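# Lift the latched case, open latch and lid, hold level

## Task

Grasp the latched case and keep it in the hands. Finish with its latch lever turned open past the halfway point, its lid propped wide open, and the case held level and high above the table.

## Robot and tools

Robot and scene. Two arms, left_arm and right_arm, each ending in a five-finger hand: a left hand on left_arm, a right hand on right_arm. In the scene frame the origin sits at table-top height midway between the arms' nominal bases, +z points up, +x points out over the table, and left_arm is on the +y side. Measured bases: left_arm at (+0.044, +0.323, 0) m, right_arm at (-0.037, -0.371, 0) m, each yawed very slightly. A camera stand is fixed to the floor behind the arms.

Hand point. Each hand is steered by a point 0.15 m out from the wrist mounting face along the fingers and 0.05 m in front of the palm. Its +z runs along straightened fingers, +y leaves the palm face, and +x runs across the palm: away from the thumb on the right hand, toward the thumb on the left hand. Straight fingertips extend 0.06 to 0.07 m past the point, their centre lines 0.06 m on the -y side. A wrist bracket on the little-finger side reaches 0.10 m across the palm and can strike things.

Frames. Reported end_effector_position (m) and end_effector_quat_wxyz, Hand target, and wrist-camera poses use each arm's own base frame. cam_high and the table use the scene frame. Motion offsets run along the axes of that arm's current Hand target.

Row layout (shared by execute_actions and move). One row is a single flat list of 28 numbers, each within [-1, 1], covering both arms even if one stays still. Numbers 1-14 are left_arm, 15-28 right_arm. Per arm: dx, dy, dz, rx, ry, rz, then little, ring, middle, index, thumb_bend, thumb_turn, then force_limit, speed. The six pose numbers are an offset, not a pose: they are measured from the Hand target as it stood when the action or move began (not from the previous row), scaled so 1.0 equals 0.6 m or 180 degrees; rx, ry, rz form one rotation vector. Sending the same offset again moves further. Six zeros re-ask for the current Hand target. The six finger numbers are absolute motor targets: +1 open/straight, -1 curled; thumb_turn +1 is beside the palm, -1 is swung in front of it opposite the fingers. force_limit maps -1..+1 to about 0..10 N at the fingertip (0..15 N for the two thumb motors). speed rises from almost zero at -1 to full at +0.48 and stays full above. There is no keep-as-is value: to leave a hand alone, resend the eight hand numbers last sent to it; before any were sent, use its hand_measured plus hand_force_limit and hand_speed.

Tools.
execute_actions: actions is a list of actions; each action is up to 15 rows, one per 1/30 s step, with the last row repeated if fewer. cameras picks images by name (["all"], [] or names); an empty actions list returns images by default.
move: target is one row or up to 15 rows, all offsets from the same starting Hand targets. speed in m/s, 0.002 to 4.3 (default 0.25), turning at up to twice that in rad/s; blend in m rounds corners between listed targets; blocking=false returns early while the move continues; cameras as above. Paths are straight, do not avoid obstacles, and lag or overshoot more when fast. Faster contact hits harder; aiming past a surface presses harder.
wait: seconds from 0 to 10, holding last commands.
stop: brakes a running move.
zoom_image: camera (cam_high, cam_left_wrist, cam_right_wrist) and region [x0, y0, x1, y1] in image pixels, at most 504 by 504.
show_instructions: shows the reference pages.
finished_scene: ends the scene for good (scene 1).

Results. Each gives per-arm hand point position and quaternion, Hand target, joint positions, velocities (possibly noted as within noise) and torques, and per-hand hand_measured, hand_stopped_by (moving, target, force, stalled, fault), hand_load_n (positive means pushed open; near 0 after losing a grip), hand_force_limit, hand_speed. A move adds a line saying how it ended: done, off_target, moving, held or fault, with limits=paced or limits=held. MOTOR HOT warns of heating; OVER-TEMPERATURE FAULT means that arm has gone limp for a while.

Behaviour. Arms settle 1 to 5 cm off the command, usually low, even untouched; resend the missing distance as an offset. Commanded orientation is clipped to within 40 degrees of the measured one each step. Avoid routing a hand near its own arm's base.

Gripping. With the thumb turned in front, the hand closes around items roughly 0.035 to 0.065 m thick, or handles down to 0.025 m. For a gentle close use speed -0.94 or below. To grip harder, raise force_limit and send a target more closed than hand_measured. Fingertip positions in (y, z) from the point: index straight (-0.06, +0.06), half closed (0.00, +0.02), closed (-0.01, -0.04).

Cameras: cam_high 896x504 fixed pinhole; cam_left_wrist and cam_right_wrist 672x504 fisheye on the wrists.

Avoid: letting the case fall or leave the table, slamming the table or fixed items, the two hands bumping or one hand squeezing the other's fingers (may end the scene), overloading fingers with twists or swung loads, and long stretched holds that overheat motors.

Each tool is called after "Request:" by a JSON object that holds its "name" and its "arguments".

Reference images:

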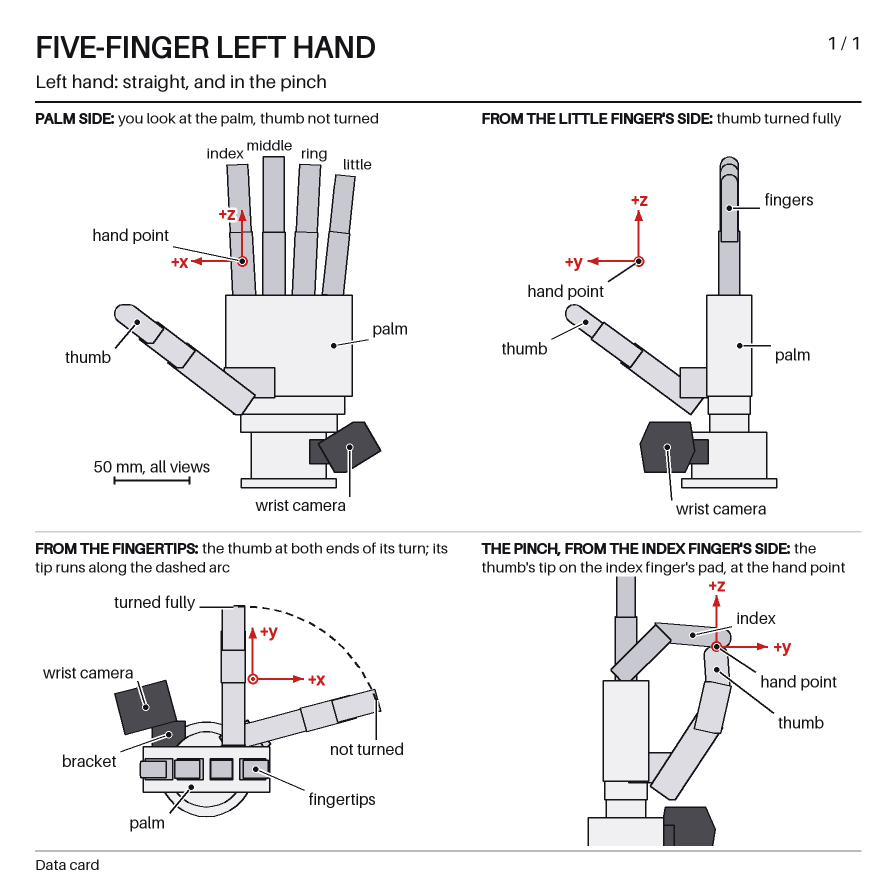

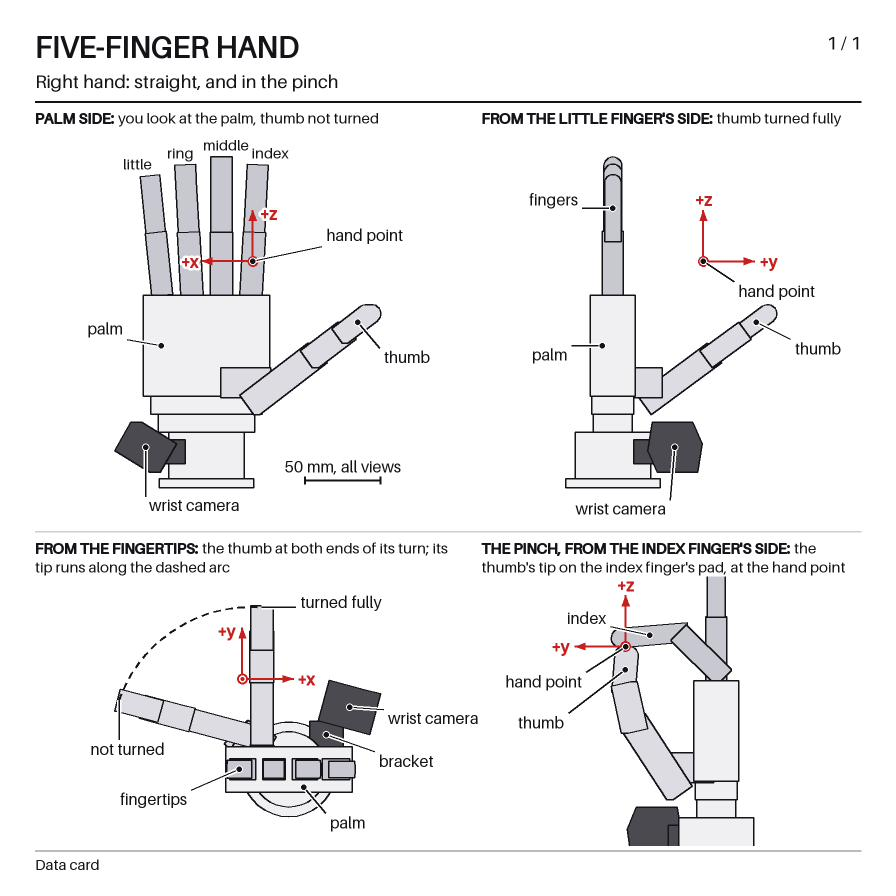

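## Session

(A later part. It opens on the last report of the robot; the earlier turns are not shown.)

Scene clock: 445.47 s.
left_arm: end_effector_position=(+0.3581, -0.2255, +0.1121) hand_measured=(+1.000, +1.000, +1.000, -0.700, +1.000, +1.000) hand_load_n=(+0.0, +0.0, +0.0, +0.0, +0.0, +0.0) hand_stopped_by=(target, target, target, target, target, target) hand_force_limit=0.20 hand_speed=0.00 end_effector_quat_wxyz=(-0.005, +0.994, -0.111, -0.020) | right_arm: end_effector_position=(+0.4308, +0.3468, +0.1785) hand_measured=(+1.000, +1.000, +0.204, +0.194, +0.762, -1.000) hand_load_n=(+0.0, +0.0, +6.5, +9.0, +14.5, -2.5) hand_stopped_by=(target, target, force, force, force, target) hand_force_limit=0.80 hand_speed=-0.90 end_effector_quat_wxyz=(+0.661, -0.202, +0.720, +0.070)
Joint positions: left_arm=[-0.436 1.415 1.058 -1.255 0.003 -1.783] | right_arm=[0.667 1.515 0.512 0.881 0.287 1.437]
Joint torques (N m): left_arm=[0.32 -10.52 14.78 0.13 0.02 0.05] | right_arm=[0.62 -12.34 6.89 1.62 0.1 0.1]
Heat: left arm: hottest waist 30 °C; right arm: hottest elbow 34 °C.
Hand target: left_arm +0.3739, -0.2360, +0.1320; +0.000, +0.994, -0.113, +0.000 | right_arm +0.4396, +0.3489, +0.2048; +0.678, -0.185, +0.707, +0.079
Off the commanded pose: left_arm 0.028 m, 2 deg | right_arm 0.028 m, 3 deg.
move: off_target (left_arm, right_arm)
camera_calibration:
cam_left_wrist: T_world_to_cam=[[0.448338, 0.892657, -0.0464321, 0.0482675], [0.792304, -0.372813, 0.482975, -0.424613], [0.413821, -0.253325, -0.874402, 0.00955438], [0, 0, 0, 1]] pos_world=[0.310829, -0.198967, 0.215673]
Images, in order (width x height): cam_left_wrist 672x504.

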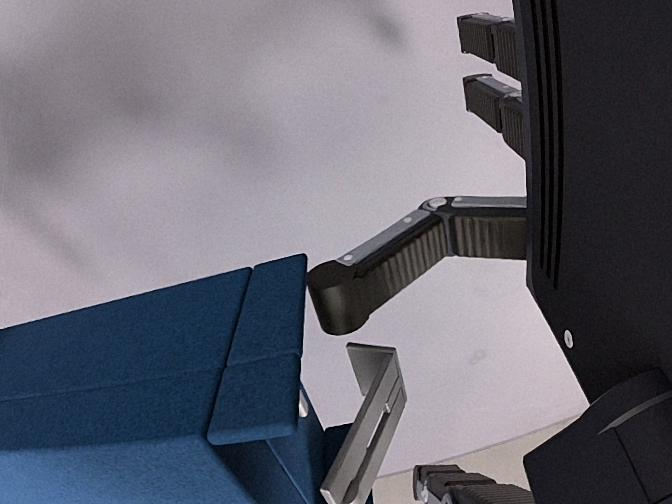

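Request:
{"name": "move", "arguments": {"target": [0.0233,0,0,0,0,0,1,1,1,-0.7,1,1,0.2,0.0,0,0,0,0,0,0,1,1,0.0,0.0,0.3,-1,0.8,-0.9], "speed": 0.05, "cameras": ["cam_left_wrist"]}}

Scene clock: 447.00 s.
left_arm: end_effector_position=(+0.3662, -0.2293, +0.1183) hand_measured=(+1.000, +1.000, +1.000, -0.700, +1.000, +1.000) hand_load_n=(+0.0, +0.0, +0.0, +0.0, +0.0, +0.0) hand_stopped_by=(target, target, target, target, target, target) hand_force_limit=0.20 hand_speed=0.00 end_effector_quat_wxyz=(-0.004, +0.994, -0.112, -0.016) | right_arm: end_effector_position=(+0.4335, +0.3435, +0.1784) hand_measured=(+1.000, +1.000, +0.204, +0.194, +0.762, -1.000) hand_load_n=(+0.0, +0.0, +7.0, +9.5, +14.5, -2.5) hand_stopped_by=(target, target, force, force, force, target) hand_force_limit=0.80 hand_speed=-0.90 end_effector_quat_wxyz=(+0.661, -0.197, +0.721, +0.065)
Joint positions: left_arm=[-0.436 1.427 1.087 -1.263 0.003 -1.782] | right_arm=[0.663 1.515 0.512 0.881 0.295 1.437]
Joint torques (N m): left_arm=[1.08 -8.82 15.51 0.43 0 0.11] | right_arm=[0.85 -12.4 6.9 1.62 -0.21 0.11]
Heat: left arm: hottest waist 30 °C; right arm: hottest elbow 34 °C.
Hand target: left_arm +0.3876, -0.2392, +0.1320; +0.001, +0.994, -0.113, +0.000 | right_arm +0.4395, +0.3489, +0.2048; +0.678, -0.185, +0.707, +0.079
Off the commanded pose: left_arm 0.027 m, 2 deg | right_arm 0.028 m, 3 deg.
move: off_target (left_arm, right_arm)
camera_calibration:
cam_left_wrist: T_world_to_cam=[[0.450111, 0.891777, -0.0461852, 0.0474535], [0.787828, -0.372231, 0.490684, -0.434644], [0.42039, -0.257248, -0.870112, 0.00679242], [0, 0, 0, 1]] pos_world=[0.31821, -0.202359, 0.221375]
Images, in order (width x height): cam_left_wrist 672x504.

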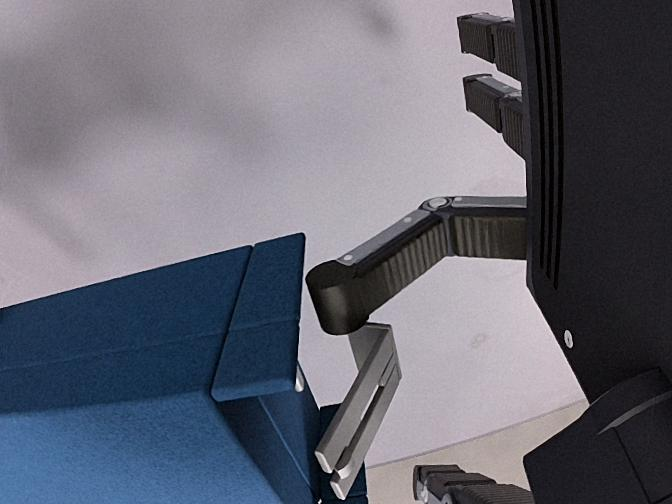

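Request:
{"name": "move", "arguments": {"target": [-0.0167,0,0.0417,0,0,0,1,1,1,-0.7,1,1,0.2,0.0,0,0,0,0,0,0,1,1,0.0,0.0,0.3,-1,0.8,-0.9], "speed": 0.05, "cameras": ["cam_left_wrist"]}}

Scene clock: 448.93 s.
left_arm: end_effector_position=(+0.3744, -0.2333, +0.1182) hand_measured=(+1.000, +1.000, +1.000, -0.700, +1.000, +1.000) hand_load_n=(+0.0, +0.0, +0.0, +0.0, +0.0, +0.0) hand_stopped_by=(target, target, target, target, target, target) hand_force_limit=0.20 hand_speed=0.00 end_effector_quat_wxyz=(+0.002, +0.993, -0.114, +0.001) | right_arm: end_effector_position=(+0.4374, +0.3385, +0.1784) hand_measured=(+1.000, +1.000, +0.204, +0.194, +0.762, -1.000) hand_load_n=(+0.0, +0.0, +7.0, +9.5, +14.5, -2.0) hand_stopped_by=(target, target, force, force, force, target) hand_force_limit=0.80 hand_speed=-0.90 end_effector_quat_wxyz=(+0.662, -0.192, +0.722, +0.059)
Joint positions: left_arm=[-0.436 1.427 1.083 -1.222 0.003 -1.778] | right_arm=[0.655 1.515 0.512 0.881 0.304 1.437]
Joint torques (N m): left_arm=[0.73 -9.05 9.55 1.65 -0.01 0.02] | right_arm=[1.73 -12.4 6.89 1.59 -0.54 0.1]
Heat: left arm: hottest waist 30 °C; right arm: hottest elbow 34 °C.
Hand target: left_arm +0.3779, -0.2370, +0.1070; +0.000, +0.994, -0.113, +0.000 | right_arm +0.4396, +0.3488, +0.2048; +0.678, -0.185, +0.707, +0.079
Off the commanded pose: left_arm 0.012 m, 0 deg | right_arm 0.028 m, 4 deg.
move: off_target (left_arm, right_arm)
camera_calibration:
cam_left_wrist: T_world_to_cam=[[0.455296, 0.889201, -0.0450244, 0.0446529], [0.769687, -0.367674, 0.521917, -0.438416], [0.447535, -0.272282, -0.851807, -0.0136748], [0, 0, 0, 1]] pos_world=[0.323233, -0.204623, 0.219179]
Images, in order (width x height): cam_left_wrist 672x504.

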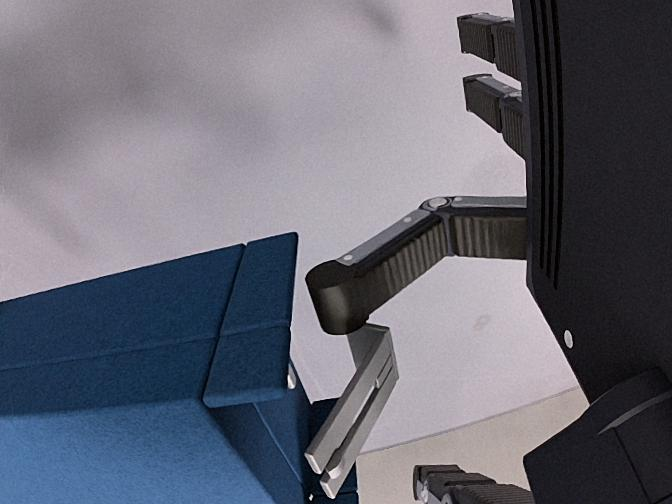

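Request:
{"name": "move", "arguments": {"target": [-0.0417,0,0.0,0,0,0,1,1,1,-0.7,1,1,0.2,0.0,0,0,0,0,0,0,1,1,0.0,0.0,0.3,-1,0.8,-0.9], "speed": 0.06, "cameras": ["cam_left_wrist"]}}

Scene clock: 450.57 s.
left_arm: end_effector_position=(+0.3581, -0.2280, +0.1069) hand_measured=(+1.000, +1.000, +1.000, -0.700, +1.000, +1.000) hand_load_n=(+0.0, +0.0, +0.0, +0.0, +0.0, +0.0) hand_stopped_by=(target, target, target, target, target, target) hand_force_limit=0.20 hand_speed=0.00 end_effector_quat_wxyz=(+0.000, +0.994, -0.111, -0.004) | right_arm: end_effector_position=(+0.4356, +0.3407, +0.1785) hand_measured=(+1.000, +1.000, +0.204, +0.194, +0.762, -1.000) hand_load_n=(+0.0, +0.0, +6.5, +8.5, +14.0, -2.5) hand_stopped_by=(target, target, force, force, force, target) hand_force_limit=0.80 hand_speed=-0.90 end_effector_quat_wxyz=(+0.661, -0.196, +0.721, +0.064)
Joint positions: left_arm=[-0.442 1.401 1.026 -1.204 0.003 -1.79] | right_arm=[0.655 1.515 0.512 0.881 0.291 1.437]
Joint torques (N m): left_arm=[-0.38 -11.52 8.79 0.96 0 0] | right_arm=[1.61 -12.4 6.91 1.58 -0.05 0.11]
Heat: left arm: hottest waist 30 °C; right arm: hottest elbow 34 °C.
Hand target: left_arm +0.3535, -0.2313, +0.1071; +0.001, +0.994, -0.113, +0.000 | right_arm +0.4396, +0.3488, +0.2048; +0.678, -0.185, +0.707, +0.079
Off the commanded pose: left_arm 0.006 m, 1 deg | right_arm 0.028 m, 3 deg.
move: off_target (right_arm)
camera_calibration:
cam_left_wrist: T_world_to_cam=[[0.44908, 0.892336, -0.0454217, 0.0498128], [0.777785, -0.365399, 0.511405, -0.419298], [0.439748, -0.26499, -0.858139, -0.00934091], [0, 0, 0, 1]] pos_world=[0.307861, -0.200136, 0.208678]
Images, in order (width x height): cam_left_wrist 672x504.

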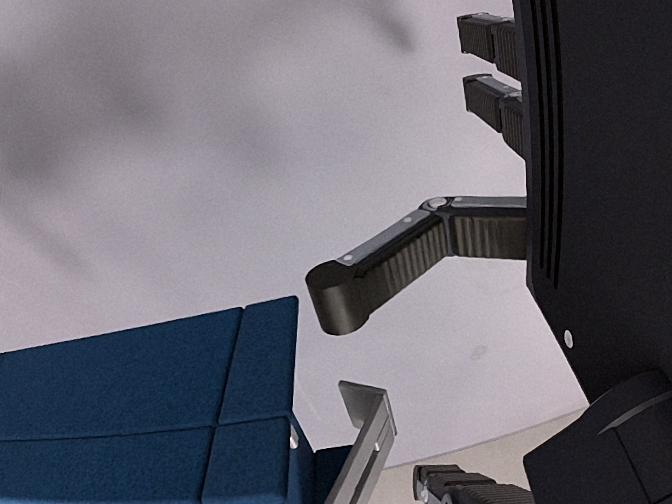

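Request:
{"name": "move", "arguments": {"target": [0.0558,0.0105,0.0083,0,0,0,1,1,1,-0.7,1,1,0.2,0.0,0,0,0,0,0,0,1,1,0.0,0.0,0.3,-1,0.8,-0.9], "speed": 0.08, "cameras": ["cam_left_wrist"]}}

Scene clock: 453.30 s.
left_arm: end_effector_position=(+0.3651, -0.2312, +0.0899) hand_measured=(+1.000, +1.000, +1.000, -0.700, +1.000, +1.000) hand_load_n=(+0.0, +0.0, +0.0, +0.0, +0.0, +0.0) hand_stopped_by=(target, target, target, target, target, target) hand_force_limit=0.20 hand_speed=0.00 end_effector_quat_wxyz=(-0.005, +0.994, -0.111, -0.019) | right_arm: end_effector_position=(+0.4356, +0.3407, +0.1785) hand_measured=(+1.000, +1.000, +0.204, +0.194, +0.762, -1.000) hand_load_n=(+0.0, +0.0, +6.5, +8.5, +14.0, -3.0) hand_stopped_by=(target, target, force, force, force, target) hand_force_limit=0.80 hand_speed=-0.90 end_effector_quat_wxyz=(+0.661, -0.196, +0.721, +0.064)
Joint positions: left_arm=[-0.442 1.46 1.042 -1.193 0.003 -1.791] | right_arm=[0.655 1.515 0.512 0.881 0.291 1.437]
Joint torques (N m): left_arm=[0.32 -9.58 14.34 0.81 0.02 0.04] | right_arm=[1.61 -12.4 6.87 1.61 -0.06 0.1]
Heat: left arm: hottest waist 30 °C; right arm: hottest elbow 34 °C.
Hand target: left_arm +0.3848, -0.2450, +0.1020; +0.001, +0.994, -0.113, +0.000 | right_arm +0.4396, +0.3488, +0.2048; +0.678, -0.185, +0.707, +0.079
Off the commanded pose: left_arm 0.027 m, 2 deg | right_arm 0.028 m, 3 deg.
move: off_target (left_arm, right_arm)
camera_calibration:
cam_left_wrist: T_world_to_cam=[[0.447359, 0.893165, -0.0461101, 0.0496691], [0.792166, -0.371786, 0.483991, -0.421413], [0.415141, -0.253045, -0.873857, -0.0147359], [0, 0, 0, 1]] pos_world=[0.317727, -0.204767, 0.193373]
Images, in order (width x height): cam_left_wrist 672x504.

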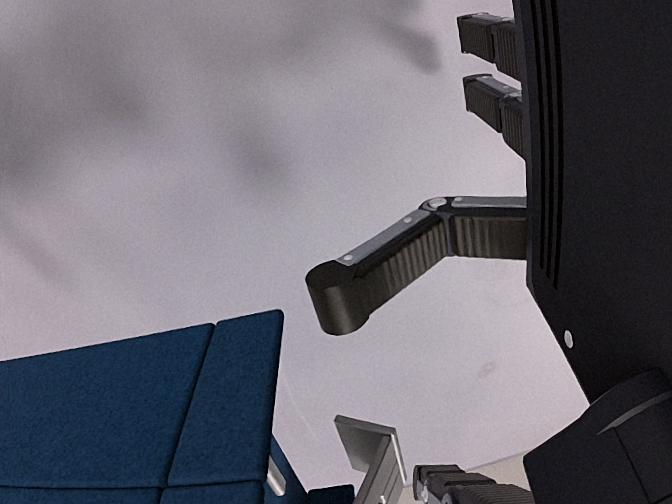

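Request:
{"name": "move", "arguments": {"target": [[0,-0.0998,0,0,0,0,1,1,1,-0.7,1,1,0.2,0.0,0,0,0,0,0,0,1,1,0.0,0.0,0.3,-1,0.8,-0.9],[-0.011,-0.1599,-0.105,-0.1487,0.4837,0.1487,1,1,1,-0.15,0.5,-1,0.1,0.0,0,0,0,0,0,0,1,1,0.0,0.0,0.3,-1,0.8,-0.9]], "speed": [0.1,0.4], "blend": [0.01,0], "cameras": ["cam_left_wrist"]}}

Scene clock: 460.20 s.
left_arm: end_effector_position=(+0.4001, -0.1527, +0.1723) hand_measured=(+1.000, +1.000, +1.000, -0.150, +0.500, -1.000) hand_load_n=(+0.0, +0.0, +0.0, +0.0, +0.0, +0.0) hand_stopped_by=(target, target, target, target, target, target) hand_force_limit=0.10 hand_speed=0.00 end_effector_quat_wxyz=(+0.281, +0.641, -0.290, +0.652) | right_arm: end_effector_position=(+0.4356, +0.3407, +0.1785) hand_measured=(+1.000, +1.000, +0.204, +0.194, +0.762, -1.000) hand_load_n=(+0.0, +0.0, +6.5, +8.5, +14.5, -2.5) hand_stopped_by=(target, target, force, force, force, target) hand_force_limit=0.80 hand_speed=-0.90 end_effector_quat_wxyz=(+0.661, -0.196, +0.721, +0.064)
Joint positions: left_arm=[0.102 1.654 0.405 1.265 0.933 -1.566] | right_arm=[0.655 1.515 0.512 0.881 0.291 1.437]
Joint torques (N m): left_arm=[1.55 -7.47 4.71 2.67 -0.09 -0.01] | right_arm=[1.55 -12.34 6.86 1.58 -0.05 0.1]
Heat: left arm: hottest waist 30 °C; right arm: hottest elbow 35 °C.
Hand target: left_arm +0.3997, -0.1499, +0.1649; +0.283, +0.648, -0.282, +0.648 | right_arm +0.4396, +0.3488, +0.2048; +0.678, -0.185, +0.707, +0.079
Off the commanded pose: left_arm 0.008 m, 1 deg | right_arm 0.028 m, 3 deg.
move: off_target (right_arm)
camera_calibration:
cam_left_wrist: T_world_to_cam=[[0.740449, 0.620156, 0.259118, -0.243791], [-0.502246, 0.254344, 0.826473, 0.0946561], [0.446638, -0.742102, 0.4998, -0.26129], [0, 0, 0, 1]] pos_world=[0.344757, -0.0667903, 0.115532]
Images, in order (width x height): cam_left_wrist 672x504.

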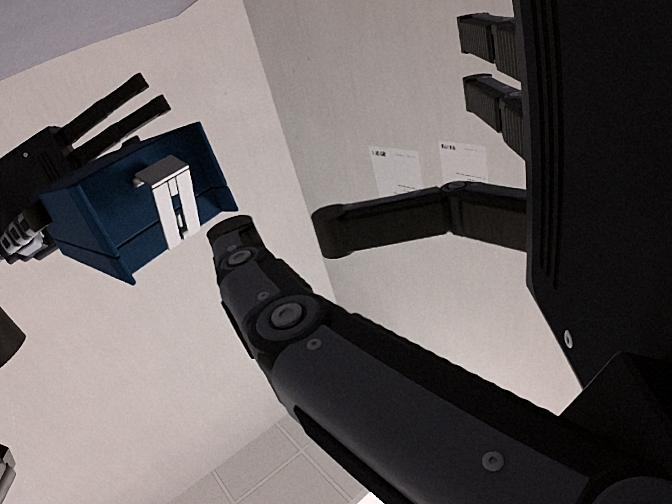

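Request:
{"name": "zoom_image", "arguments": {"camera": "cam_left_wrist", "region": [110, 130, 250, 260]}}

Scaled by 3.600 from the camera's 672x504 image, which has a finer 960x720 frame.

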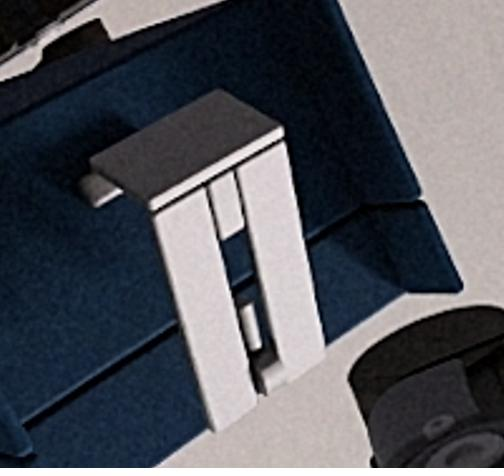

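Request:
{"name": "move", "arguments": {"target": [-0.0198,0.0765,0.0549,0,0,0,1,1,1,-0.15,0.5,-1,0.1,0.0,0,0,0,0,0,0,1,1,0.0,0.0,0.3,-1,0.8,-0.9], "speed": 0.1, "cameras": ["cam_left_wrist"]}}

Request:
{"name": "zoom_image", "arguments": {"camera": "cam_left_wrist", "region": [160, 130, 360, 310]}}

Scene clock: 463.70 s.
left_arm: end_effector_position=(+0.3930, -0.2009, +0.1609) hand_measured=(+1.000, +1.000, +1.000, -0.150, +0.500, -1.000) hand_load_n=(+0.0, +0.0, +0.0, +0.0, +0.0, +0.0) hand_stopped_by=(target, target, target, target, target, target) hand_force_limit=0.10 hand_speed=0.00 end_effector_quat_wxyz=(+0.276, +0.644, -0.283, +0.655) | right_arm: end_effector_position=(+0.4356, +0.3407, +0.1785) hand_measured=(+1.000, +1.000, +0.204, +0.194, +0.762, -1.000) hand_load_n=(+0.0, +0.0, +7.0, +8.5, +14.5, -2.5) hand_stopped_by=(target, target, force, force, force, target) hand_force_limit=0.80 hand_speed=-0.90 end_effector_quat_wxyz=(+0.661, -0.196, +0.721, +0.064)
Joint positions: left_arm=[-0.059 1.694 0.373 1.336 0.755 -1.566] | right_arm=[0.655 1.515 0.512 0.881 0.291 1.437]
Joint torques (N m): left_arm=[-0.03 -7.65 4.08 2.76 -0.1 0] | right_arm=[1.49 -12.4 6.9 1.61 -0.05 0.1]
Heat: left arm: hottest waist 30 °C; right arm: hottest elbow 35 °C.
Hand target: left_arm +0.3885, -0.2053, +0.1531; +0.283, +0.648, -0.282, +0.648 | right_arm +0.4396, +0.3488, +0.2048; +0.678, -0.185, +0.707, +0.079
Off the commanded pose: left_arm 0.010 m, 1 deg | right_arm 0.028 m, 3 deg.
move: off_target (right_arm)
camera_calibration:
cam_left_wrist: T_world_to_cam=[[0.728992, 0.634291, 0.257381, -0.198067], [-0.50684, 0.247435, 0.825766, 0.113304], [0.46009, -0.732428, 0.501862, -0.291937], [0, 0, 0, 1]] pos_world=[0.336133, -0.116226, 0.103929]
Images, in order (width x height): cam_left_wrist 672x504.

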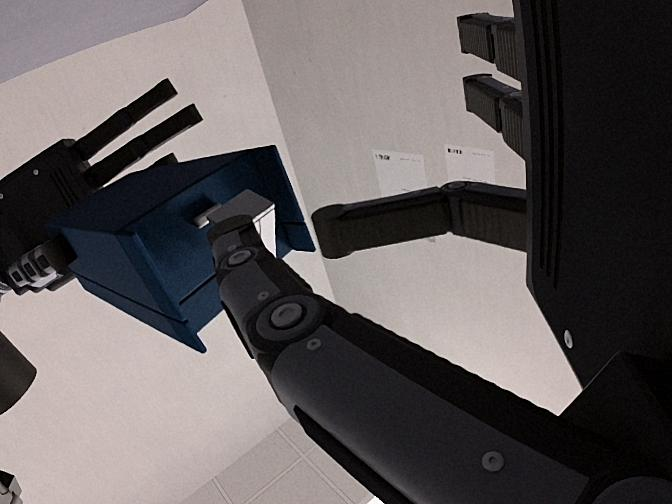

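Scaled by 2.520 from the camera's 672x504 image, which has a finer 960x720 frame.

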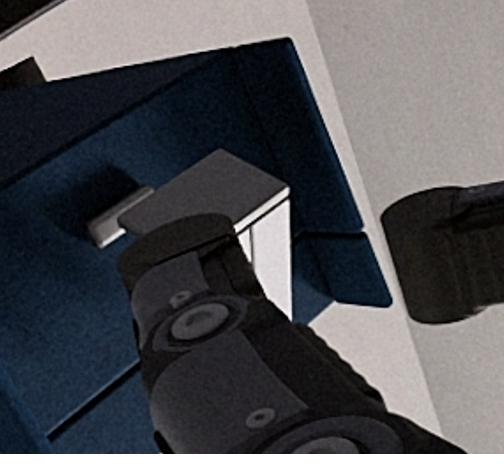

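Request:
{"name": "move", "arguments": {"target": [0,0.0138,0.0092,0,0,0,1,1,1,-0.15,0.5,-1,0.1,0.0,0,0,0,0,0,0,1,1,0.0,0.0,0.3,-1,0.8,-0.9], "speed": 0.06, "cameras": ["cam_left_wrist"]}}

Request:
{"name": "zoom_image", "arguments": {"camera": "cam_left_wrist", "region": [160, 130, 360, 310]}}

Scene clock: 465.07 s.
left_arm: end_effector_position=(+0.3923, -0.2105, +0.1612) hand_measured=(+1.000, +1.000, +1.000, -0.150, +0.500, -1.000) hand_load_n=(+0.0, -0.5, -0.5, +0.0, -0.5, -0.5) hand_stopped_by=(target, target, target, target, target, target) hand_force_limit=0.10 hand_speed=0.00 end_effector_quat_wxyz=(+0.276, +0.643, -0.283, +0.656) | right_arm: end_effector_position=(+0.4356, +0.3407, +0.1785) hand_measured=(+1.000, +1.000, +0.204, +0.194, +0.762, -1.000) hand_load_n=(+0.0, +0.0, +6.5, +8.5, +14.5, -2.5) hand_stopped_by=(target, target, force, force, force, target) hand_force_limit=0.80 hand_speed=-0.90 end_effector_quat_wxyz=(+0.661, -0.196, +0.721, +0.064)
Joint positions: left_arm=[-0.091 1.694 0.373 1.338 0.722 -1.566] | right_arm=[0.655 1.515 0.512 0.881 0.291 1.437]
Joint torques (N m): left_arm=[-0.32 -7.77 3.67 2.85 -0.09 0] | right_arm=[1.61 -12.45 6.91 1.59 -0.05 0.1]
Heat: left arm: hottest waist 30 °C; right arm: hottest elbow 35 °C.
Hand target: left_arm +0.3862, -0.2150, +0.1530; +0.283, +0.648, -0.282, +0.648 | right_arm +0.4396, +0.3488, +0.2048; +0.678, -0.185, +0.707, +0.079
Off the commanded pose: left_arm 0.011 m, 1 deg | right_arm 0.028 m, 3 deg.
move: off_target (left_arm, right_arm)
camera_calibration:
cam_left_wrist: T_world_to_cam=[[0.72812, 0.635017, 0.258061, -0.191139], [-0.508249, 0.247554, 0.824864, 0.115768], [0.459918, -0.731759, 0.502996, -0.298795], [0, 0, 0, 1]] pos_world=[0.335433, -0.125928, 0.104125]
Images, in order (width x height): cam_left_wrist 672x504.

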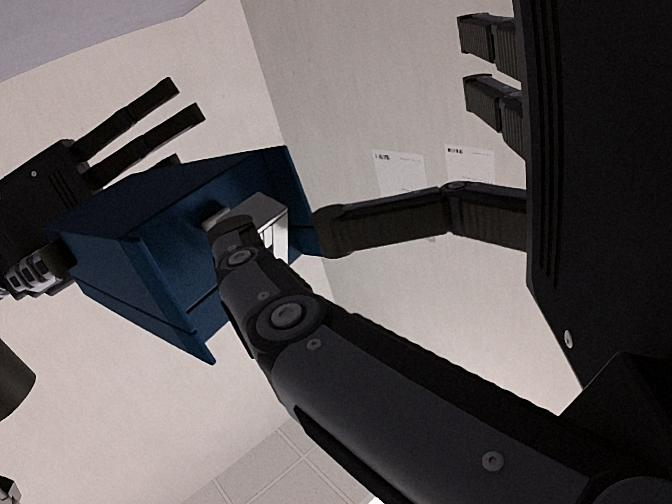

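Scaled by 2.520 from the camera's 672x504 image, which has a finer 960x720 frame.

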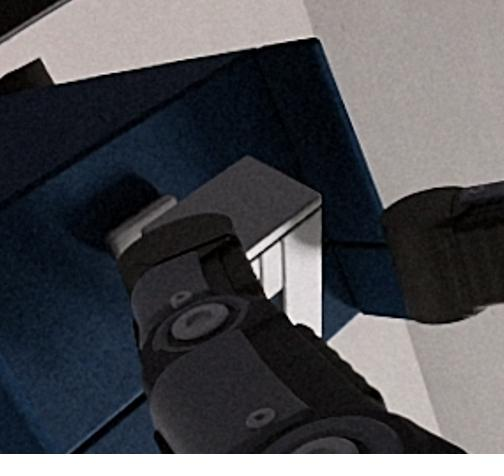

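Request:
{"name": "move", "arguments": {"target": [-0.0017,0.0121,0.007,0,0,0,1,1,1,-0.15,0.5,-1,0.1,0.0,0,0,0,0,0,0,1,1,0.0,0.0,0.3,-1,0.8,-0.9], "speed": 0.05, "cameras": ["cam_left_wrist"]}}

Request:
{"name": "zoom_image", "arguments": {"camera": "cam_left_wrist", "region": [160, 130, 360, 310]}}

Scene clock: 466.53 s.
left_arm: end_effector_position=(+0.3891, -0.2186, +0.1602) hand_measured=(+1.000, +1.000, +1.000, -0.150, +0.500, -1.000) hand_load_n=(+0.0, +0.0, +0.0, +0.0, +0.0, +0.0) hand_stopped_by=(target, target, target, target, target, target) hand_force_limit=0.10 hand_speed=0.00 end_effector_quat_wxyz=(+0.276, +0.643, -0.283, +0.656) | right_arm: end_effector_position=(+0.4356, +0.3407, +0.1785) hand_measured=(+1.000, +1.000, +0.204, +0.194, +0.762, -1.000) hand_load_n=(+0.0, +0.0, +6.5, +8.5, +14.5, -2.5) hand_stopped_by=(target, target, force, force, force, target) hand_force_limit=0.80 hand_speed=-0.90 end_effector_quat_wxyz=(+0.661, -0.196, +0.721, +0.064)
Joint positions: left_arm=[-0.118 1.696 0.367 1.345 0.695 -1.566] | right_arm=[0.655 1.515 0.512 0.881 0.291 1.437]
Joint torques (N m): left_arm=[-0.09 -7.77 3.9 2.84 -0.08 0.01] | right_arm=[1.61 -12.34 6.87 1.61 -0.05 0.11]
Heat: left arm: hottest waist 30 °C; right arm: hottest elbow 35 °C.
Hand target: left_arm +0.3837, -0.2230, +0.1521; +0.283, +0.648, -0.282, +0.648 | right_arm +0.4396, +0.3488, +0.2048; +0.678, -0.185, +0.707, +0.079
Off the commanded pose: left_arm 0.011 m, 1 deg | right_arm 0.028 m, 3 deg.
move: off_target (left_arm, right_arm)
camera_calibration:
cam_left_wrist: T_world_to_cam=[[0.728338, 0.635106, 0.257223, -0.183373], [-0.50757, 0.247874, 0.825185, 0.11668], [0.460321, -0.731573, 0.502897, -0.302727], [0, 0, 0, 1]] pos_world=[0.332133, -0.133928, 0.103126]
Images, in order (width x height): cam_left_wrist 672x504.

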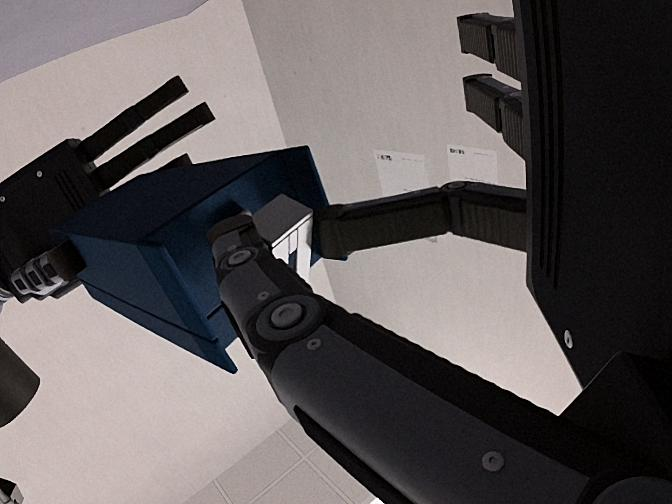

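Scaled by 2.520 from the camera's 672x504 image, which has a finer 960x720 frame.

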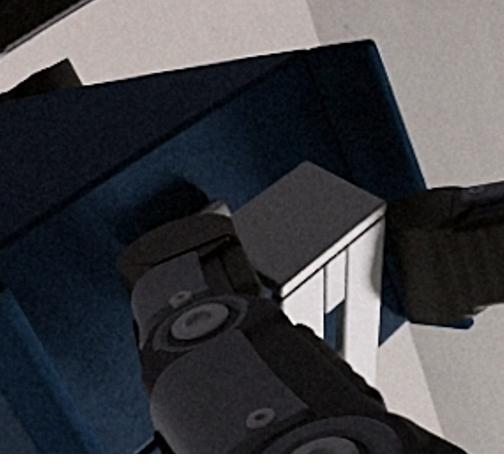

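Request:
{"name": "execute_actions", "arguments": {"actions": [[[0,0,0,0,0,0,1,1,1,-0.4,0.2,-1,-0.3,-0.94,0,0,0,0,0,0,1,1,0.0,0.0,0.3,-1,0.8,-0.9]]], "cameras": ["cam_left_wrist"]}}

Scene clock: 470.07 s.
left_arm: end_effector_position=(+0.3893, -0.2185, +0.1601) hand_measured=(+1.000, +1.000, +1.000, -0.204, +0.466, -1.000) hand_load_n=(+0.0, +0.0, +0.0, +5.0, +5.0, -0.5) hand_stopped_by=(target, target, target, force, force, target) hand_force_limit=-0.30 hand_speed=-0.94 end_effector_quat_wxyz=(+0.276, +0.643, -0.282, +0.656) | right_arm: end_effector_position=(+0.4356, +0.3408, +0.1785) hand_measured=(+1.000, +1.000, +0.204, +0.194, +0.762, -1.000) hand_load_n=(+0.0, +0.0, +7.0, +8.5, +14.5, -3.0) hand_stopped_by=(target, target, force, force, force, target) hand_force_limit=0.80 hand_speed=-0.90 end_effector_quat_wxyz=(+0.661, -0.196, +0.721, +0.064)
Joint positions: left_arm=[-0.118 1.696 0.367 1.346 0.694 -1.566] | right_arm=[0.655 1.515 0.512 0.881 0.29 1.437]
Joint torques (N m): left_arm=[-0.09 -7.53 3.85 2.86 -0.08 -0.02] | right_arm=[1.61 -12.4 6.87 1.58 -0.03 0.11]
Heat: left arm: hottest waist 30 °C; right arm: hottest elbow 35 °C.
Hand target: left_arm +0.3838, -0.2230, +0.1520; +0.283, +0.648, -0.282, +0.648 | right_arm +0.4396, +0.3488, +0.2048; +0.678, -0.185, +0.707, +0.079
Off the commanded pose: left_arm 0.011 m, 1 deg | right_arm 0.028 m, 3 deg.
Step readings (end_effector_position of left_arm | right_arm):
0: (+0.3891, -0.2185, +0.1601) | (+0.4356, +0.3407, +0.1785)
1: (+0.3891, -0.2185, +0.1601) | (+0.4356, +0.3407, +0.1785)
2: (+0.3891, -0.2185, +0.1601) | (+0.4356, +0.3407, +0.1785)
4: (+0.3891, -0.2185, +0.1601) | (+0.4356, +0.3407, +0.1785)
8: (+0.3891, -0.2185, +0.1601) | (+0.4356, +0.3407, +0.1785)
15: (+0.3892, -0.2185, +0.1601) | (+0.4356, +0.3408, +0.1785)
camera_calibration:
cam_left_wrist: T_world_to_cam=[[0.727587, 0.635968, 0.25722, -0.183125], [-0.507849, 0.247256, 0.825199, 0.116872], [0.461201, -0.731033, 0.502876, -0.302988], [0, 0, 0, 1]] pos_world=[0.332331, -0.13393, 0.103026]
Images, in order (width x height): cam_left_wrist 672x504.

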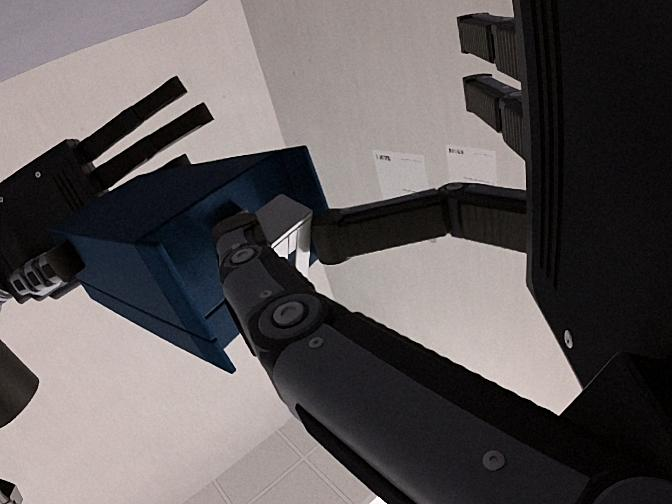

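Request:
{"name": "move", "arguments": {"target": [[0,0,0,0,0,0,1,1,1,-0.44,0.16,-1,0.1,-0.9,0,0,0,0,0,0,1,1,0.0,0.0,0.3,-1,0.8,-0.9],[0.0142,-0.014,-0.0043,0,0,0,1,1,1,-0.44,0.16,-1,0.1,-0.9,0,0,0,0,0,0,1,1,0.0,0.0,0.3,-1,0.8,-0.9],[0.0285,-0.0281,-0.0087,0,0,0,1,1,1,-0.44,0.16,-1,0.1,-0.9,0,0,0,0,0,0,1,1,0.0,0.0,0.3,-1,0.8,-0.9]], "speed": 0.03, "cameras": ["cam_left_wrist"]}}

Scene clock: 473.50 s.
left_arm: end_effector_position=(+0.3873, -0.2123, +0.1626) hand_measured=(+1.000, +1.000, +1.000, -0.212, +0.456, -1.000) hand_load_n=(+0.0, +0.0, +0.0, +0.0, +0.0, -0.5) hand_stopped_by=(target, target, target, force, force, target) hand_force_limit=0.10 hand_speed=-0.90 end_effector_quat_wxyz=(+0.287, +0.651, -0.284, +0.642) | right_arm: end_effector_position=(+0.4349, +0.3416, +0.1779) hand_measured=(+1.000, +1.000, +0.204, +0.194, +0.762, -1.000) hand_load_n=(+0.0, +0.0, +6.5, +8.5, +14.5, -2.5) hand_stopped_by=(target, target, force, force, force, target) hand_force_limit=0.80 hand_speed=-0.90 end_effector_quat_wxyz=(+0.661, -0.198, +0.721, +0.065)
Joint positions: left_arm=[-0.092 1.66 0.367 1.281 0.74 -1.571] | right_arm=[0.656 1.515 0.512 0.879 0.288 1.437]
Joint torques (N m): left_arm=[2.02 -10.7 6.02 1.76 0.19 0.06] | right_arm=[1.61 -12.45 6.91 1.69 0.03 0.1]
Heat: left arm: hottest waist 30 °C; right arm: hottest elbow 35 °C.
Hand target: left_arm +0.3925, -0.2077, +0.1692; +0.283, +0.648, -0.282, +0.648 | right_arm +0.4396, +0.3489, +0.2048; +0.678, -0.185, +0.707, +0.079
Off the commanded pose: left_arm 0.010 m, 1 deg | right_arm 0.028 m, 3 deg.
move: off_target (right_arm)
camera_calibration:
cam_left_wrist: T_world_to_cam=[[0.748562, 0.620873, 0.232748, -0.19353], [-0.475378, 0.257817, 0.841158, 0.0994118], [0.462246, -0.740302, 0.488141, -0.298821], [0, 0, 0, 1]] pos_world=[0.330256, -0.12669, 0.10729]
Images, in order (width x height): cam_left_wrist 672x504.

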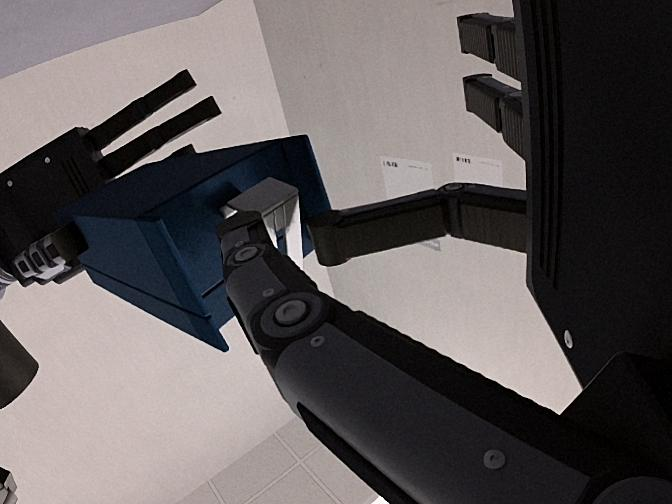

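Request:
{"name": "zoom_image", "arguments": {"camera": "cam_left_wrist", "region": [180, 110, 380, 310]}}

Scaled by 2.520 from the camera's 672x504 image, which has a finer 960x720 frame.

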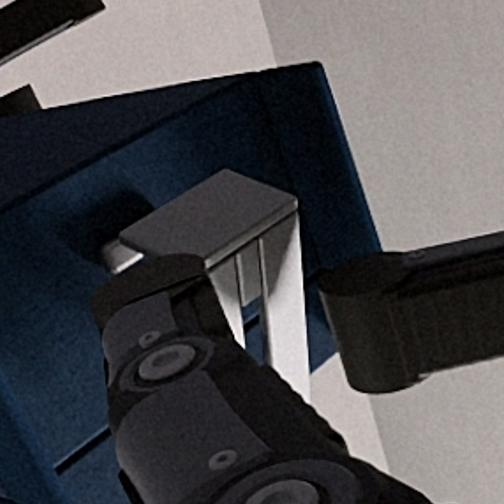

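Request:
{"name": "move", "arguments": {"target": [[0,0,0,0,0,0,1,1,1,-0.15,0.5,-1,0.1,0.0,0,0,0,0,0,0,1,1,0.0,0.0,0.3,-1,0.8,-0.9],[-0.0362,0.0356,0.0120,0,0,0,1,1,1,-0.15,0.5,-1,0.1,0.0,0,0,0,0,0,0,1,1,0.0,0.0,0.3,-1,0.8,-0.9],[-0.006,0.0059,0.0100,0,0,0,1,1,1,-0.15,0.5,-1,0.1,0.0,0,0,0,0,0,0,1,1,0.0,0.0,0.3,-1,0.8,-0.9]], "speed": 0.05, "cameras": ["cam_left_wrist"]}}

Scene clock: 482.10 s.
left_arm: end_effector_position=(+0.3857, -0.2185, +0.1570) hand_measured=(+1.000, +1.000, +1.000, -0.150, +0.500, -1.000) hand_load_n=(+0.0, +0.0, +0.0, +0.0, +0.0, +0.0) hand_stopped_by=(target, target, target, target, target, target) hand_force_limit=0.10 hand_speed=0.00 end_effector_quat_wxyz=(+0.288, +0.654, -0.283, +0.640) | right_arm: end_effector_position=(+0.4348, +0.3417, +0.1779) hand_measured=(+1.000, +1.000, +0.204, +0.194, +0.762, -1.000) hand_load_n=(+0.0, +0.0, +6.5, +8.5, +14.0, -2.5) hand_stopped_by=(target, target, force, force, force, target) hand_force_limit=0.80 hand_speed=-0.90 end_effector_quat_wxyz=(+0.661, -0.198, +0.721, +0.065)
Joint positions: left_arm=[-0.113 1.679 0.363 1.295 0.719 -1.571] | right_arm=[0.656 1.515 0.512 0.879 0.288 1.437]
Joint torques (N m): left_arm=[1.9 -10.52 6.54 1.76 0.19 0.04] | right_arm=[1.38 -12.34 6.89 1.7 0.03 0.1]
Heat: left arm: hottest waist 30 °C; right arm: hottest elbow 35 °C.
Hand target: left_arm +0.3940, -0.2145, +0.1657; +0.283, +0.648, -0.282, +0.648 | right_arm +0.4395, +0.3490, +0.2048; +0.678, -0.185, +0.707, +0.079
Off the commanded pose: left_arm 0.013 m, 1 deg | right_arm 0.028 m, 3 deg.
move: off_target (left_arm, right_arm)
camera_calibration:
cam_left_wrist: T_world_to_cam=[[0.749845, 0.621183, 0.227736, -0.186939], [-0.469156, 0.256526, 0.845037, 0.101543], [0.466502, -0.740491, 0.483787, -0.300836], [0, 0, 0, 1]] pos_world=[0.328155, -0.132691, 0.102306]
Images, in order (width x height): cam_left_wrist 672x504.

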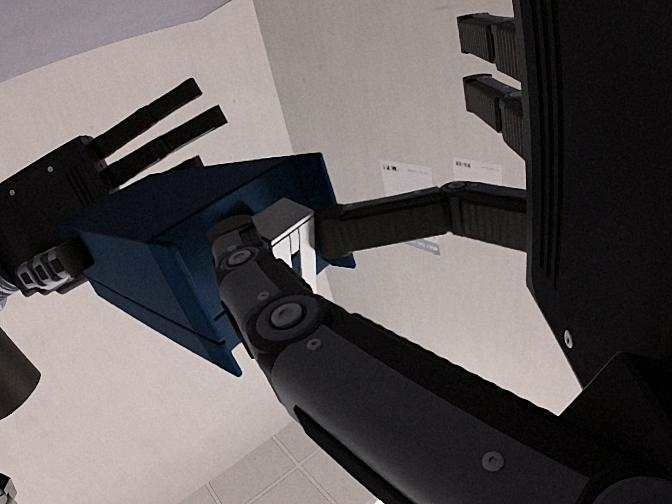

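Request:
{"name": "move", "arguments": {"target": [0.0033,-0.0049,0.0045,0,0,0,1,1,1,-0.15,0.5,-1,0.1,0.0,0,0,0,0,0,0,1,1,0.0,0.0,0.3,-1,0.8,-0.9], "speed": 0.05, "cameras": ["cam_left_wrist"]}}

Request:
{"name": "zoom_image", "arguments": {"camera": "cam_left_wrist", "region": [180, 110, 380, 310]}}

Scene clock: 483.30 s.
left_arm: end_effector_position=(+0.3861, -0.2179, +0.1554) hand_measured=(+1.000, +1.000, +1.000, -0.150, +0.500, -1.000) hand_load_n=(+0.0, +0.0, +0.0, +0.0, +0.0, -0.5) hand_stopped_by=(target, target, target, target, target, target) hand_force_limit=0.10 hand_speed=0.00 end_effector_quat_wxyz=(+0.289, +0.658, -0.282, +0.636) | right_arm: end_effector_position=(+0.4348, +0.3417, +0.1779) hand_measured=(+1.000, +1.000, +0.204, +0.194, +0.762, -1.000) hand_load_n=(+0.0, +0.0, +6.5, +8.5, +14.5, -2.5) hand_stopped_by=(target, target, force, force, force, target) hand_force_limit=0.80 hand_speed=-0.90 end_effector_quat_wxyz=(+0.661, -0.198, +0.721, +0.065)
Joint positions: left_arm=[-0.111 1.676 0.363 1.28 0.72 -1.571] | right_arm=[0.656 1.515 0.512 0.879 0.288 1.437]
Joint torques (N m): left_arm=[2.08 -10.64 7.57 1.78 0.23 0.04] | right_arm=[1.49 -12.45 6.87 1.66 0.04 0.1]
Heat: left arm: hottest waist 30 °C; right arm: hottest elbow 35 °C.
Hand target: left_arm +0.3981, -0.2144, +0.1676; +0.283, +0.648, -0.282, +0.648 | right_arm +0.4395, +0.3490, +0.2048; +0.678, -0.185, +0.707, +0.079
Off the commanded pose: left_arm 0.017 m, 2 deg | right_arm 0.028 m, 3 deg.
move: off_target (left_arm, right_arm)
camera_calibration:
cam_left_wrist: T_world_to_cam=[[0.752332, 0.621138, 0.219508, -0.186874], [-0.459045, 0.255281, 0.850946, 0.0979084], [0.472519, -0.740959, 0.477186, -0.301194], [0, 0, 0, 1]] pos_world=[0.327855, -0.132092, 0.101431]
Images, in order (width x height): cam_left_wrist 672x504.

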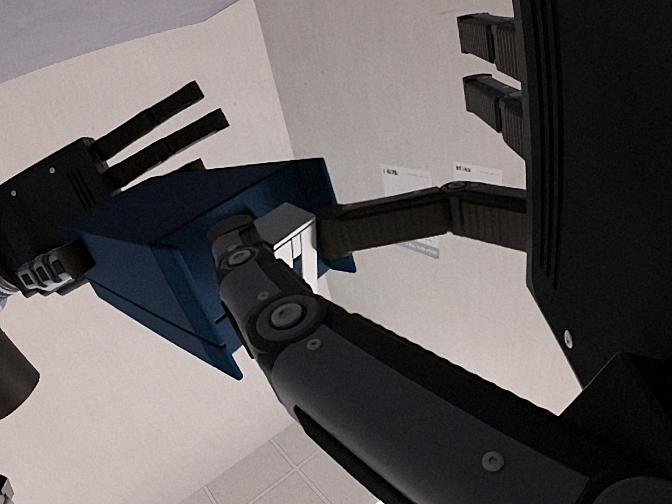

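Scaled by 2.520 from the camera's 672x504 image, which has a finer 960x720 frame.

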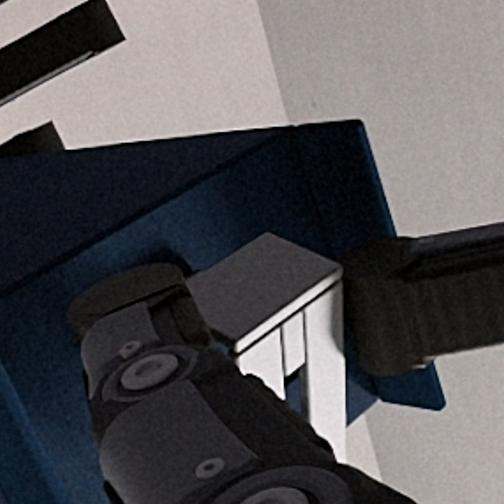

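Request:
{"name": "move", "arguments": {"target": [0.0083,-0.0061,0.0057,0,0,0,1,1,1,-0.15,0.5,-1,0.1,0.0,0,0,0,0,0,0,1,1,0.0,0.0,0.3,-1,0.8,-0.9], "speed": 0.05, "cameras": ["cam_left_wrist"]}}

Request:
{"name": "zoom_image", "arguments": {"camera": "cam_left_wrist", "region": [180, 110, 380, 310]}}

Scene clock: 486.53 s.
left_arm: end_effector_position=(+0.3905, -0.2180, +0.1596) hand_measured=(+1.000, +1.000, +1.000, -0.150, +0.500, -1.000) hand_load_n=(+0.0, +0.0, +0.0, +0.0, +0.0, -0.5) hand_stopped_by=(target, target, target, target, target, target) hand_force_limit=0.10 hand_speed=0.00 end_effector_quat_wxyz=(+0.289, +0.658, -0.282, +0.635) | right_arm: end_effector_position=(+0.4348, +0.3417, +0.1779) hand_measured=(+1.000, +1.000, +0.204, +0.194, +0.762, -1.000) hand_load_n=(+0.0, +0.0, +6.5, +8.5, +14.5, -2.5) hand_stopped_by=(target, target, force, force, force, target) hand_force_limit=0.80 hand_speed=-0.90 end_effector_quat_wxyz=(+0.661, -0.198, +0.721, +0.065)
Joint positions: left_arm=[-0.109 1.66 0.375 1.251 0.723 -1.571] | right_arm=[0.656 1.515 0.512 0.879 0.288 1.437]
Joint torques (N m): left_arm=[2.08 -10.7 7.99 1.78 0.18 0.06] | right_arm=[1.55 -12.28 6.86 1.69 0.04 0.11]
Heat: left arm: hottest waist 30 °C; right arm: hottest elbow 35 °C.
Hand target: left_arm +0.4031, -0.2145, +0.1725; +0.283, +0.648, -0.282, +0.648 | right_arm +0.4395, +0.3490, +0.2048; +0.678, -0.185, +0.707, +0.079
Off the commanded pose: left_arm 0.018 m, 2 deg | right_arm 0.028 m, 3 deg.
move: off_target (left_arm, right_arm)
camera_calibration:
cam_left_wrist: T_world_to_cam=[[0.753139, 0.620552, 0.218396, -0.191296], [-0.457524, 0.255537, 0.851688, 0.0957425], [0.472708, -0.741361, 0.476373, -0.30543], [0, 0, 0, 1]] pos_world=[0.332256, -0.13219, 0.105734]
Images, in order (width x height): cam_left_wrist 672x504.

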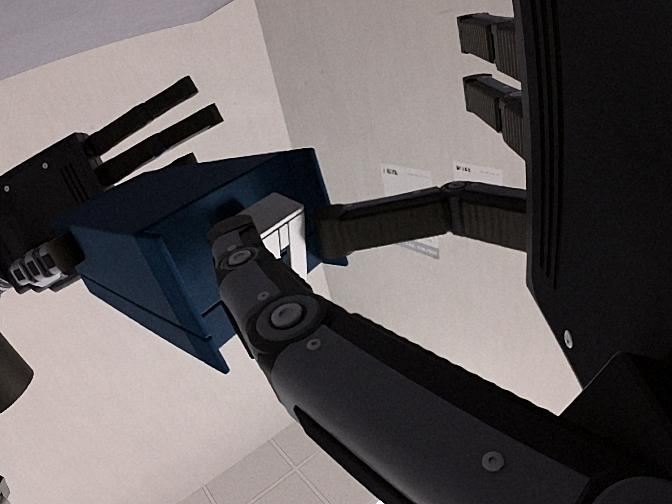

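Scaled by 2.520 from the camera's 672x504 image, which has a finer 960x720 frame.

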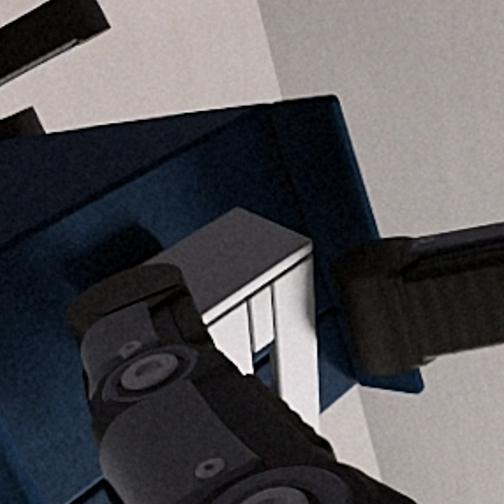

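Request:
{"name": "move", "arguments": {"target": [-0.0458,0.0434,-0.0025,0,0,0,1,1,1,-0.15,0.5,-1,0.1,0.0,0,0,0,0,0,0,1,1,0.0,0.0,0.3,-1,0.8,-0.9], "speed": 0.05, "cameras": ["cam_left_wrist"]}}

Request:
{"name": "zoom_image", "arguments": {"camera": "cam_left_wrist", "region": [180, 110, 380, 310]}}

Scene clock: 489.63 s.
left_arm: end_effector_position=(+0.3884, -0.2267, +0.1533) hand_measured=(+1.000, +1.000, +1.000, -0.150, +0.500, -1.000) hand_load_n=(+0.0, +0.0, +0.5, +0.0, +0.0, +0.0) hand_stopped_by=(target, target, target, target, target, target) hand_force_limit=0.10 hand_speed=0.00 end_effector_quat_wxyz=(+0.278, +0.644, -0.281, +0.655) | right_arm: end_effector_position=(+0.4351, +0.3414, +0.1779) hand_measured=(+1.000, +1.000, +0.204, +0.194, +0.762, -1.000) hand_load_n=(+0.0, +0.0, +6.5, +8.5, +14.5, -2.5) hand_stopped_by=(target, target, force, force, force, target) hand_force_limit=0.80 hand_speed=-0.90 end_effector_quat_wxyz=(+0.661, -0.197, +0.722, +0.064)
Joint positions: left_arm=[-0.146 1.731 0.368 1.378 0.667 -1.571] | right_arm=[0.656 1.515 0.512 0.879 0.291 1.437]
Joint torques (N m): left_arm=[0.09 -7.71 3.75 2.85 -0.1 0.06] | right_arm=[1.55 -12.4 6.86 1.72 -0.05 0.1]
Heat: left arm: hottest waist 30 °C; right arm: hottest elbow 35 °C.
Hand target: left_arm +0.3830, -0.2312, +0.1451; +0.283, +0.648, -0.282, +0.648 | right_arm +0.4395, +0.3490, +0.2048; +0.678, -0.185, +0.707, +0.079
Off the commanded pose: left_arm 0.011 m, 1 deg | right_arm 0.028 m, 3 deg.
move: off_target (left_arm, right_arm)
camera_calibration:
cam_left_wrist: T_world_to_cam=[[0.729511, 0.636128, 0.251307, -0.175257], [-0.503727, 0.251137, 0.826553, 0.123138], [0.46268, -0.72957, 0.503642, -0.305508], [0, 0, 0, 1]] pos_world=[0.331232, -0.142328, 0.0961303]
Images, in order (width x height): cam_left_wrist 672x504.

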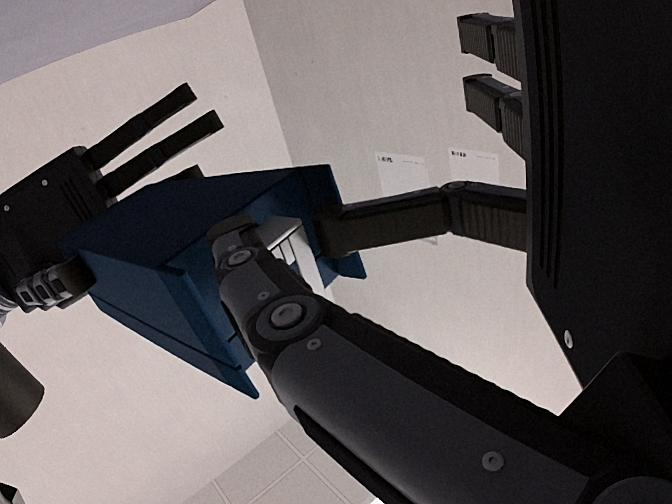

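Scaled by 2.520 from the camera's 672x504 image, which has a finer 960x720 frame.

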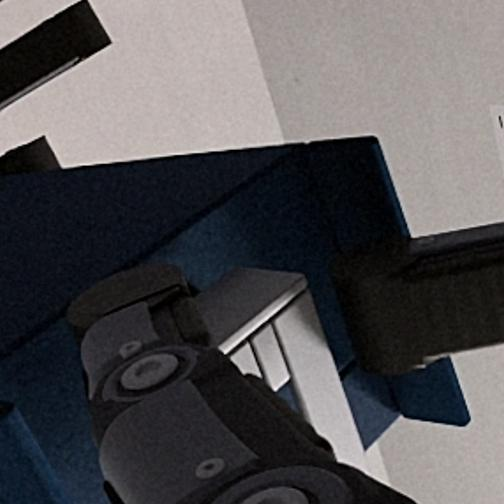

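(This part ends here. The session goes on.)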